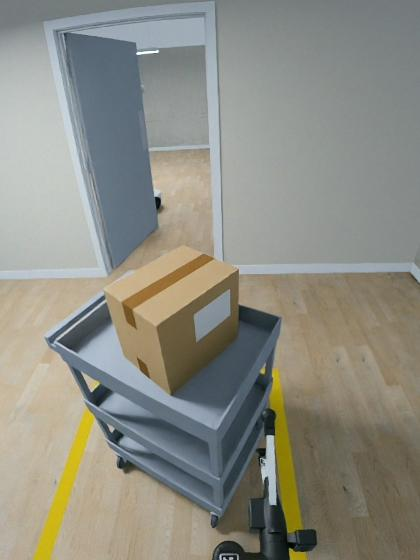

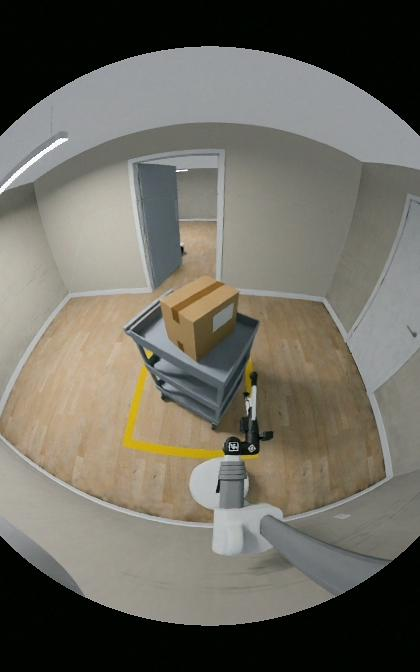

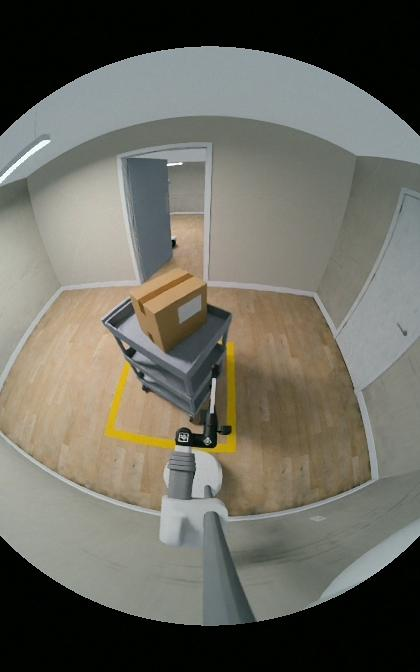

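Scaled by 1.200 from the camera's 420x560 image, which has a finer 600x800 frame.

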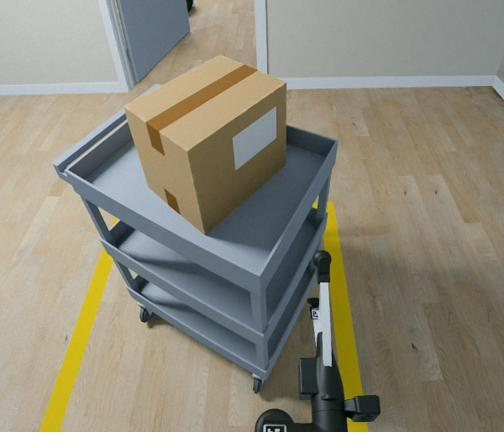

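>>> move(blocking=false, r2={"base":{"translate_m":0.2,"strafe_m":0.15},"pace":"slow","contact_limits":{"translate_m":0.8}}, cameras=[])

>>> wait(seconds=5, cameras=[])

>>> move(blocking=false, r2={"base":{"translate_m":0.223,"strafe_m":0.113},"pace":"slow","contact_limits":{"translate_m":0.8}}, cameras=[])

>>> wait(seconds=5, cameras=["r1_head_camera"])

Scene clock: 583.83 s.
move: r2 moving
r1: as last shown
r1.base_tilt: forward=-1.6 right=+1.3
r1.lidar_m: 0.42 0.53 3.04 1.39 0.52 0.36 0.34 0.37 0.53 1.52 1.84 2.53
r1.motor_effort: lift_m=+24(24) arm_m=-4(5) wheel_0=-2(3) wheel_1=-3(3) wheel_2=+3(3)
r1.servo_current: wrist_yaw_rad=46(72) wrist_pitch_rad=52(52) wrist_roll_rad=52(65) gripper_m=46(52)
r1.wrist_depth_mm: - - - - - 1661 1160 / - - - - - 1661 1160 / - - - - - 1708 1205 / - - - 559 - 1983 1118 / - - - 436 - 699 - / - 210 544 357 211 195 - / - 484 477 142 - - -
r2.base_odometry: x=-2.864 y=-0.056 heading=-2.398
r2.turned_by_wheels: +0.002
r2.turned_by_imu: +0.012
r2.base_tilt: forward=-0.7 right=+0.0
r2.lidar_m: 0.66 1.95 2.83 2.85 3.42 4.19 3.63 2.17 1.92 1.93 1.83 1.24
r2.base_status: translate_m moving; strafe_m moving
r2.joint_positions: lift_m=+0.900 arm_m=+0.343 wrist_yaw_rad=+0.007 wrist_pitch_rad=+0.001 wrist_roll_rad=+0.000 gripper_m=-0.029
r2.joint_status: not commanded
r2.measured_speeds: translate_m=+0.043 strafe_m=+0.035 rotate_rad=-0.004 lift_m=+0.000 arm_m=+0.000 wrist_yaw_rad=+0.000 wrist_pitch_rad=+0.000 wrist_roll_rad=+0.000
r2.motor_effort: lift_m=+20(20) arm_m=+4(4) wheel_0=+20(23) wheel_1=+14(18) wheel_2=-5(5)
r2.servo_current: wrist_yaw_rad=65(65) wrist_pitch_rad=39(46) wrist_roll_rad=46(52) gripper_m=85(85)
r2.contact_limits: arm_m 0.8; translate_m 0.8
r2.hand_pose: x=+0.8029 y=-0.0855 z=+1.0778 quat_wxyz=(+1.000, +0.000, +0.000, +0.003) (m; r2's base frame)
r2.wrist_depth_mm: 126 153 172 116 340 - - / 130 158 179 114 340 - - / 131 154 179 114 364 - - / 131 158 179 115 366 - - / 131 154 180 118 366 - - / 131 154 174 116 179 - - / 131 148 179 - - - -
pictures: none
No camera images: "cameras" was empty.

Scene clock: 587.03 s.
earlier move: r2 done
r1.base_odometry: x=-0.300 y=+2.776 heading=-2.374
r1.turned_by_wheels: +0.000
r1.turned_by_imu: +0.000
r1.base_tilt: forward=-1.6 right=+1.3
r1.lidar_m: 0.44 0.54 3.07 1.39 0.49 0.37 0.33 0.37 0.54 1.50 1.84 2.52
r1.base_status: not commanded
r1.joint_positions: lift_m=+0.655 arm_m=+0.020 wrist_yaw_rad=-0.003 wrist_pitch_rad=+0.007 wrist_roll_rad=+1.570 gripper_m=+0.140
r1.joint_status: not commanded
r1.measured_speeds: all 0
r1.motor_effort: lift_m=+24(24) arm_m=-4(5) wheel_0=-3(3) wheel_1=-2(3) wheel_2=+3(3)
r1.servo_current: wrist_yaw_rad=39(78) wrist_pitch_rad=52(59) wrist_roll_rad=46(72) gripper_m=46(52)
r1.hand_pose: x=+0.4791 y=-0.0882 z=+0.8308 quat_wxyz=(+0.707, +0.707, +0.001, -0.003) (m; r1's base frame)
r1.wrist_depth_mm: - - - - - 1618 1118 / - - - - - 1661 1160 / - - - - - 1661 1182 / - - - 564 - 1921 1138 / - - - 439 - 691 - / - 209 549 357 - 195 - / - 484 484 142 - - -
r2.base_odometry: x=-2.907 y=-0.288 heading=-2.397
r2.turned_by_wheels: +0.001
r2.turned_by_imu: +0.084
r2.base_tilt: forward=-0.7 right=+0.0
r2.lidar_m: 0.69 1.92 2.62 2.65 3.30 4.32 3.57 2.31 2.13 2.17 1.63 0.92
r2.base_status: done
r2.joint_positions: lift_m=+0.900 arm_m=+0.343 wrist_yaw_rad=-0.004 wrist_pitch_rad=+0.001 wrist_roll_rad=+0.000 gripper_m=-0.029
r2.joint_status: not commanded
r2.measured_speeds: all 0
r2.motor_effort: lift_m=+20(20) arm_m=+3(4) wheel_0=+19(26) wheel_1=+11(20) wheel_2=+4(7)
r2.servo_current: wrist_yaw_rad=39(65) wrist_pitch_rad=39(46) wrist_roll_rad=46(59) gripper_m=85(91)
r2.contact_limits: arm_m 0.8; translate_m 0.8
r2.hand_pose: x=+0.8019 y=-0.0886 z=+1.0778 quat_wxyz=(+1.000, +0.000, +0.000, -0.002) (m; r2's base frame)
r2.wrist_depth_mm: 149 163 175 116 255 301 377 / 150 163 178 114 250 304 375 / 148 163 179 115 251 303 377 / 151 164 179 115 251 307 377 / 152 168 183 118 252 307 382 / 152 165 164 117 175 309 384 / - 160 181 - 270 293 -
wait: 3.20 of 5 s (r2 has come to rest)
pictures: none
No camera images: "cameras" was empty.

Scene clock: 587.53 s.
move: r2 moving
r1: as last shown
r1.lidar_m: 0.45 0.53 3.06 1.39 0.49 0.37 0.33 0.35 0.53 1.50 1.83 2.49
r1.motor_effort: lift_m=+24(24) arm_m=-4(5) wheel_0=-2(3) wheel_1=-2(3) wheel_2=+3(3)
r1.servo_current: wrist_yaw_rad=59(65) wrist_pitch_rad=52(52) wrist_roll_rad=39(52) gripper_m=52(52)
r1.wrist_depth_mm: - - - - - 1618 1160 / - - - - - 1661 1160 / - - - - - 1708 1160 / - - - 559 - - 1118 / - - - 433 - 699 - / - 210 554 359 - 195 - / - 480 484 143 - - -
r2.base_odometry: x=-2.911 y=-0.302 heading=-2.394
r2.turned_by_wheels: +0.003
r2.turned_by_imu: +0.004
r2.base_tilt: forward=-0.7 right=+0.0
r2.lidar_m: 0.69 1.88 2.60 2.65 3.32 4.31 3.57 2.34 2.13 2.18 1.62 0.95
r2.base_status: translate_m moving; strafe_m moving
r2.joint_positions: lift_m=+0.900 arm_m=+0.343 wrist_yaw_rad=-0.004 wrist_pitch_rad=+0.001 wrist_roll_rad=+0.000 gripper_m=-0.029
r2.joint_status: not commanded
r2.measured_speeds: translate_m=+0.048 strafe_m=+0.024 rotate_rad=+0.004 lift_m=+0.000 arm_m=+0.000 wrist_yaw_rad=+0.000 wrist_pitch_rad=+0.000 wrist_roll_rad=+0.000
r2.motor_effort: lift_m=+20(20) arm_m=+4(4) wheel_0=+27(29) wheel_1=+13(13) wheel_2=-1(4)
r2.servo_current: wrist_yaw_rad=46(52) wrist_pitch_rad=39(46) wrist_roll_rad=39(59) gripper_m=72(78)
r2.contact_limits: arm_m 0.8; translate_m 0.8
r2.hand_pose: x=+0.8019 y=-0.0886 z=+1.0778 quat_wxyz=(+1.000, +0.000, +0.000, -0.002) (m; r2's base frame)
r2.wrist_depth_mm: 150 163 175 117 252 298 364 / 151 164 179 115 247 297 364 / 152 165 177 115 247 298 366 / 153 165 180 116 248 301 370 / 153 169 184 118 251 303 373 / 153 166 164 118 177 304 375 / - 160 182 - 266 289 384
pictures: none
No camera images: "cameras" was empty.

Scene clock: 590.70 s.
earlier move: r2 done
r1.base_odometry: x=-0.300 y=+2.776 heading=-2.374
r1.turned_by_wheels: +0.000
r1.turned_by_imu: +0.000
r1.base_tilt: forward=-1.6 right=+1.3
r1.lidar_m: 0.45 0.53 3.05 1.40 0.50 0.37 0.34 0.35 0.54 1.50 1.81 2.50
r1.base_status: not commanded
r1.joint_positions: lift_m=+0.655 arm_m=+0.020 wrist_yaw_rad=-0.003 wrist_pitch_rad=+0.007 wrist_roll_rad=+1.570 gripper_m=+0.140
r1.joint_status: not commanded
r1.measured_speeds: all 0
r1.motor_effort: lift_m=+24(24) arm_m=-4(5) wheel_0=-2(3) wheel_1=-2(3) wheel_2=+3(3)
r1.servo_current: wrist_yaw_rad=72(72) wrist_pitch_rad=46(59) wrist_roll_rad=39(72) gripper_m=46(52)
r1.hand_pose: x=+0.4791 y=-0.0882 z=+0.8308 quat_wxyz=(+0.707, +0.707, +0.001, -0.003) (m; r1's base frame)
r1.wrist_depth_mm: - - - - - 1618 1160 / - - - - - 1708 1182 / - - - - - 1661 1182 / - - - 564 - - 1118 / - - - 439 - 707 - / - 210 554 357 - 195 - / - 480 484 143 - - -
r2.base_odometry: x=-2.994 y=-0.523 heading=-2.397
r2.turned_by_wheels: -0.003
r2.turned_by_imu: +0.035
r2.base_tilt: forward=-0.6 right=+0.1
r2.lidar_m: 0.75 1.78 2.41 2.47 3.20 4.45 3.63 2.48 2.31 2.08 1.43 0.88
r2.base_status: done
r2.joint_positions: lift_m=+0.900 arm_m=+0.343 wrist_yaw_rad=+0.010 wrist_pitch_rad=+0.001 wrist_roll_rad=+0.000 gripper_m=-0.030
r2.joint_status: not commanded
r2.measured_speeds: all 0
r2.motor_effort: lift_m=+20(20) arm_m=-8(10) wheel_0=-1(35) wheel_1=+2(16) wheel_2=+1(15)
r2.servo_current: wrist_yaw_rad=65(98) wrist_pitch_rad=39(46) wrist_roll_rad=46(59) gripper_m=52(78)
r2.contact_limits: arm_m 0.8; translate_m 0.8
r2.hand_pose: x=+0.8034 y=-0.0845 z=+1.0778 quat_wxyz=(+1.000, +0.000, +0.000, +0.005) (m; r2's base frame)
r2.wrist_depth_mm: - - 234 162 251 264 273 / - - 236 163 253 264 274 / - - 236 165 255 265 274 / - - 236 166 256 267 277 / - - 239 166 257 267 279 / - - 186 167 180 272 281 / - 136 240 - 262 267 286
wait: 3.17 of 5 s (r2 has come to rest)
pictures: r1_head_camera
Images, in order (width x height): r1_head_camera 420x560.

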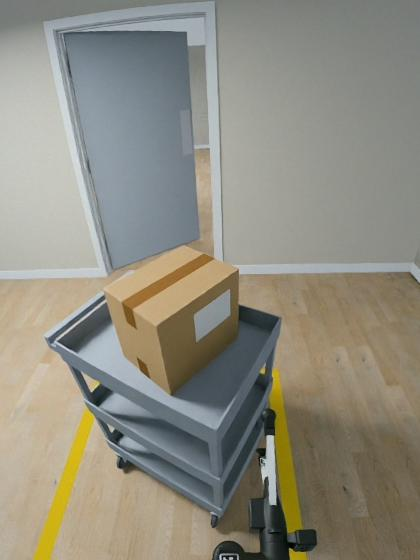

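>>> move(blocking=false, r2={"base":{"translate_m":0.241,"strafe_m":0.067},"pace":"slow","contact_limits":{"translate_m":0.8}}, cameras=[])

>>> wait(seconds=5, cameras=["r1_head_camera"])

Scene clock: 595.33 s.
move: r2 moving
r1: as last shown
r1.lidar_m: 0.46 0.55 3.05 1.43 0.51 0.37 0.33 0.35 0.52 1.48 1.83 2.53
r1.motor_effort: lift_m=+24(24) arm_m=-5(5) wheel_0=-2(3) wheel_1=-2(3) wheel_2=+3(3)
r1.servo_current: wrist_yaw_rad=65(65) wrist_pitch_rad=46(52) wrist_roll_rad=52(65) gripper_m=39(46)
r1.wrist_depth_mm: - - - - - 1661 1182 / - - - - - 1661 1160 / - - - - - 1708 1160 / - - - 564 - 1921 1138 / - - - 436 - 707 - / - 210 544 357 - 194 - / - 484 484 143 - - -
r2.base_odometry: x=-3.001 y=-0.534 heading=-2.398
r2.turned_by_wheels: +0.000
r2.turned_by_imu: +0.000
r2.base_tilt: forward=-0.6 right=+0.1
r2.lidar_m: 0.75 1.75 2.42 2.44 3.17 4.49 3.65 2.51 2.33 2.05 1.43 0.89
r2.base_status: translate_m moving; strafe_m moving
r2.joint_positions: lift_m=+0.900 arm_m=+0.343 wrist_yaw_rad=+0.010 wrist_pitch_rad=+0.001 wrist_roll_rad=+0.000 gripper_m=-0.030
r2.joint_status: not commanded
r2.measured_speeds: translate_m=+0.048 strafe_m=+0.014 rotate_rad=-0.002 lift_m=+0.000 arm_m=+0.000 wrist_yaw_rad=+0.000 wrist_pitch_rad=+0.000 wrist_roll_rad=+0.000
r2.motor_effort: lift_m=+20(20) arm_m=-7(8) wheel_0=+1(5) wheel_1=+3(6) wheel_2=-4(4)
r2.servo_current: wrist_yaw_rad=59(72) wrist_pitch_rad=39(46) wrist_roll_rad=52(59) gripper_m=52(59)
r2.contact_limits: arm_m 0.8; translate_m 0.8
r2.hand_pose: x=+0.8034 y=-0.0845 z=+1.0778 quat_wxyz=(+1.000, +0.000, +0.000, +0.005) (m; r2's base frame)
r2.wrist_depth_mm: - - 235 161 250 262 270 / - - 234 163 253 262 271 / - - 237 164 255 266 273 / - - 238 165 256 266 274 / - - 240 166 256 267 276 / - - 186 167 179 271 278 / - 137 240 - 260 265 281
pictures: none
No camera images: "cameras" was empty.

Scene clock: 598.67 s.
earlier move: r2 done
r1.base_odometry: x=-0.300 y=+2.776 heading=-2.374
r1.turned_by_wheels: +0.000
r1.turned_by_imu: +0.000
r1.base_tilt: forward=-1.6 right=+1.2
r1.lidar_m: 0.43 0.56 3.09 1.41 0.52 0.36 0.33 0.36 0.53 1.47 1.82 2.51
r1.base_status: not commanded
r1.joint_positions: lift_m=+0.655 arm_m=+0.020 wrist_yaw_rad=-0.003 wrist_pitch_rad=+0.007 wrist_roll_rad=+1.570 gripper_m=+0.140
r1.joint_status: not commanded
r1.measured_speeds: all 0
r1.motor_effort: lift_m=+24(24) arm_m=-4(5) wheel_0=-3(3) wheel_1=-3(3) wheel_2=+3(3)
r1.servo_current: wrist_yaw_rad=46(72) wrist_pitch_rad=52(59) wrist_roll_rad=52(65) gripper_m=46(52)
r1.hand_pose: x=+0.4791 y=-0.0882 z=+0.8308 quat_wxyz=(+0.707, +0.707, +0.001, -0.003) (m; r1's base frame)
r1.wrist_depth_mm: - - - - - 1618 1160 / - - - - - 1661 1160 / - - - - - 1661 1182 / - - - 564 - 1863 1160 / - - - 436 - 707 - / - 209 549 359 - 195 - / - 480 484 142 - - -
r2.base_odometry: x=-3.126 y=-0.735 heading=-2.399
r2.turned_by_wheels: -0.001
r2.turned_by_imu: -0.027
r2.base_tilt: forward=-0.6 right=+0.1
r2.lidar_m: 0.74 1.49 2.26 2.29 2.92 4.66 4.06 2.72 2.50 1.84 1.18 0.83
r2.base_status: done
r2.joint_positions: lift_m=+0.900 arm_m=+0.343 wrist_yaw_rad=-0.005 wrist_pitch_rad=+0.001 wrist_roll_rad=+0.000 gripper_m=-0.030
r2.joint_status: not commanded
r2.measured_speeds: all 0
r2.motor_effort: lift_m=+20(20) arm_m=-8(8) wheel_0=-12(18) wheel_1=-5(7) wheel_2=-4(10)
r2.servo_current: wrist_yaw_rad=39(72) wrist_pitch_rad=39(46) wrist_roll_rad=46(65) gripper_m=52(59)
r2.contact_limits: arm_m 0.8; translate_m 0.8
r2.hand_pose: x=+0.8021 y=-0.0888 z=+1.0778 quat_wxyz=(+1.000, +0.000, +0.000, -0.002) (m; r2's base frame)
r2.wrist_depth_mm: - - 242 162 238 236 235 / - - 244 163 240 238 236 / - - 245 165 242 239 237 / - - 247 165 243 241 241 / - - 247 167 244 242 240 / - - 183 167 179 244 243 / - - - - 248 245 244
wait: 3.33 of 5 s (r2 has come to rest)
pictures: r1_head_camera
Images, in order (width x height): r1_head_camera 420x560.

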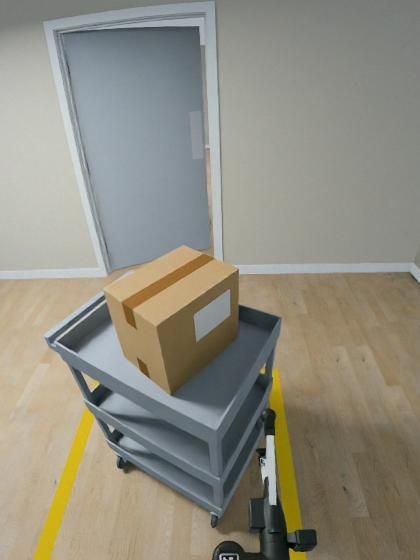

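>>> move(blocking=false, r2={"base":{"translate_m":0.23,"strafe_m":-0.01},"pace":"slow","contact_limits":{"translate_m":0.5}}, cameras=[])

>>> wait(seconds=5, cameras=["r1_head_camera"])

>>> zoom_image(camera="r1_head_camera", region=[40, 0, 240, 290])

Scene clock: 603.90 s.
move: r2 moving
r1: as last shown
r1.lidar_m: 0.44 0.57 3.07 1.39 0.51 0.35 0.35 0.37 0.50 1.49 1.85 2.53
r1.motor_effort: lift_m=+24(24) arm_m=-4(5) wheel_0=-2(3) wheel_1=-2(2) wheel_2=+3(3)
r1.servo_current: wrist_yaw_rad=39(59) wrist_pitch_rad=46(52) wrist_roll_rad=39(72) gripper_m=39(52)
r1.wrist_depth_mm: - - - - - 1661 1160 / - - - - - 1618 1160 / - - - - - 1661 1160 / - - - 564 - 1921 1138 / - - - 436 - 707 - / - 210 544 359 - 194 - / - 488 480 143 - - -
r2.base_odometry: x=-3.135 y=-0.743 heading=-2.400
r2.turned_by_wheels: -0.001
r2.turned_by_imu: -0.001
r2.base_tilt: forward=-0.6 right=+0.1
r2.lidar_m: 0.74 1.47 2.25 2.30 2.86 4.66 4.09 2.69 2.50 1.84 1.13 0.86
r2.base_status: translate_m moving; strafe_m moving
r2.joint_positions: lift_m=+0.900 arm_m=+0.343 wrist_yaw_rad=-0.005 wrist_pitch_rad=+0.001 wrist_roll_rad=+0.000 gripper_m=-0.030
r2.joint_status: not commanded
r2.measured_speeds: translate_m=+0.049 strafe_m=-0.002 rotate_rad=+0.000 lift_m=+0.000 arm_m=+0.000 wrist_yaw_rad=+0.000 wrist_pitch_rad=+0.000 wrist_roll_rad=+0.000
r2.motor_effort: lift_m=+20(20) arm_m=-8(9) wheel_0=-7(9) wheel_1=+1(4) wheel_2=-8(9)
r2.servo_current: wrist_yaw_rad=46(59) wrist_pitch_rad=39(46) wrist_roll_rad=39(52) gripper_m=52(59)
r2.contact_limits: arm_m 0.8; translate_m 0.5
r2.hand_pose: x=+0.8021 y=-0.0888 z=+1.0778 quat_wxyz=(+1.000, +0.000, +0.000, -0.002) (m; r2's base frame)
r2.wrist_depth_mm: - - 242 161 238 235 233 / - - 244 162 239 237 235 / - - 246 166 240 238 236 / - - 246 164 243 240 238 / - - 249 166 243 241 239 / - - 183 167 180 243 242 / - 122 - - 248 244 243
pictures: none
No camera images: "cameras" was empty.

Scene clock: 607.00 s.
earlier move: r2 done
r1.base_odometry: x=-0.300 y=+2.776 heading=-2.374
r1.turned_by_wheels: +0.000
r1.turned_by_imu: +0.000
r1.base_tilt: forward=-1.6 right=+1.3
r1.lidar_m: 0.43 0.52 3.08 1.39 0.50 0.35 0.34 0.36 0.55 1.47 1.83 2.52
r1.base_status: not commanded
r1.joint_positions: lift_m=+0.655 arm_m=+0.020 wrist_yaw_rad=-0.003 wrist_pitch_rad=+0.007 wrist_roll_rad=+1.570 gripper_m=+0.140
r1.joint_status: not commanded
r1.measured_speeds: all 0
r1.motor_effort: lift_m=+24(24) arm_m=-4(5) wheel_0=-2(3) wheel_1=-2(3) wheel_2=+3(3)
r1.servo_current: wrist_yaw_rad=52(72) wrist_pitch_rad=52(65) wrist_roll_rad=26(72) gripper_m=39(52)
r1.hand_pose: x=+0.4791 y=-0.0882 z=+0.8308 quat_wxyz=(+0.707, +0.707, +0.001, -0.003) (m; r1's base frame)
r1.wrist_depth_mm: - - - - - 1618 1160 / - - - - - 1618 1182 / - - - - - 1661 1182 / - - - 564 - 1983 1118 / - - - 439 - 691 - / - 210 544 359 - 194 - / - 480 484 143 - - -
r2.base_odometry: x=-3.302 y=-0.883 heading=-2.401
r2.turned_by_wheels: -0.001
r2.turned_by_imu: -0.003
r2.base_tilt: forward=-0.6 right=+0.1
r2.lidar_m: 0.75 1.20 2.18 2.20 2.79 4.87 - 2.80 2.58 1.51 0.94 0.81
r2.base_status: done
r2.joint_positions: lift_m=+0.900 arm_m=+0.343 wrist_yaw_rad=-0.005 wrist_pitch_rad=+0.001 wrist_roll_rad=+0.000 gripper_m=-0.030
r2.joint_status: not commanded
r2.measured_speeds: all 0
r2.motor_effort: lift_m=+20(20) arm_m=-6(9) wheel_0=-14(15) wheel_1=-4(4) wheel_2=-7(14)
r2.servo_current: wrist_yaw_rad=52(65) wrist_pitch_rad=39(46) wrist_roll_rad=52(65) gripper_m=52(59)
r2.contact_limits: arm_m 0.8; translate_m 0.5
r2.hand_pose: x=+0.8020 y=-0.0889 z=+1.0778 quat_wxyz=(+1.000, +0.000, +0.000, -0.003) (m; r2's base frame)
r2.wrist_depth_mm: - - 449 163 229 216 207 / - - 445 163 229 216 206 / - - 452 164 231 219 209 / - - 455 165 233 220 210 / - - 459 167 234 220 211 / - - 184 166 179 220 212 / - 120 - - 235 217 213
wait: 3.10 of 5 s (r2 has come to rest)
pictures: r1_head_camera
Images, in order (width x height): r1_head_camera 420x560.

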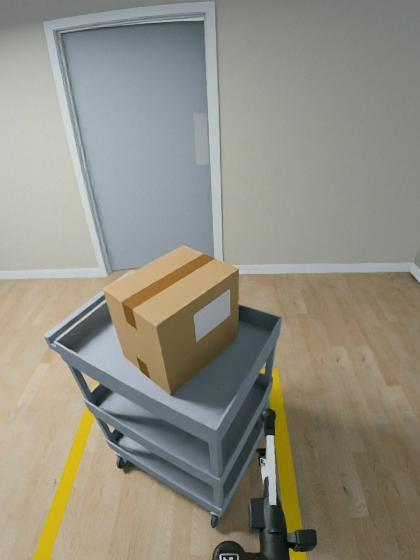

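Scaled by 1.738 from the camera's 420x560 image, which has a finer 600x800 frame.

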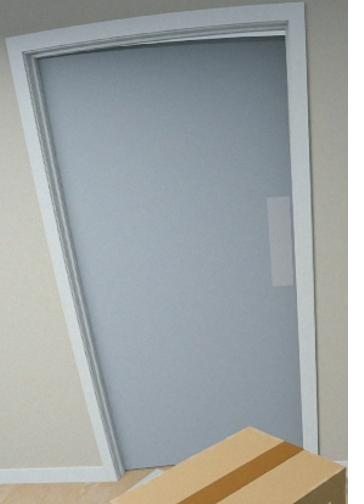

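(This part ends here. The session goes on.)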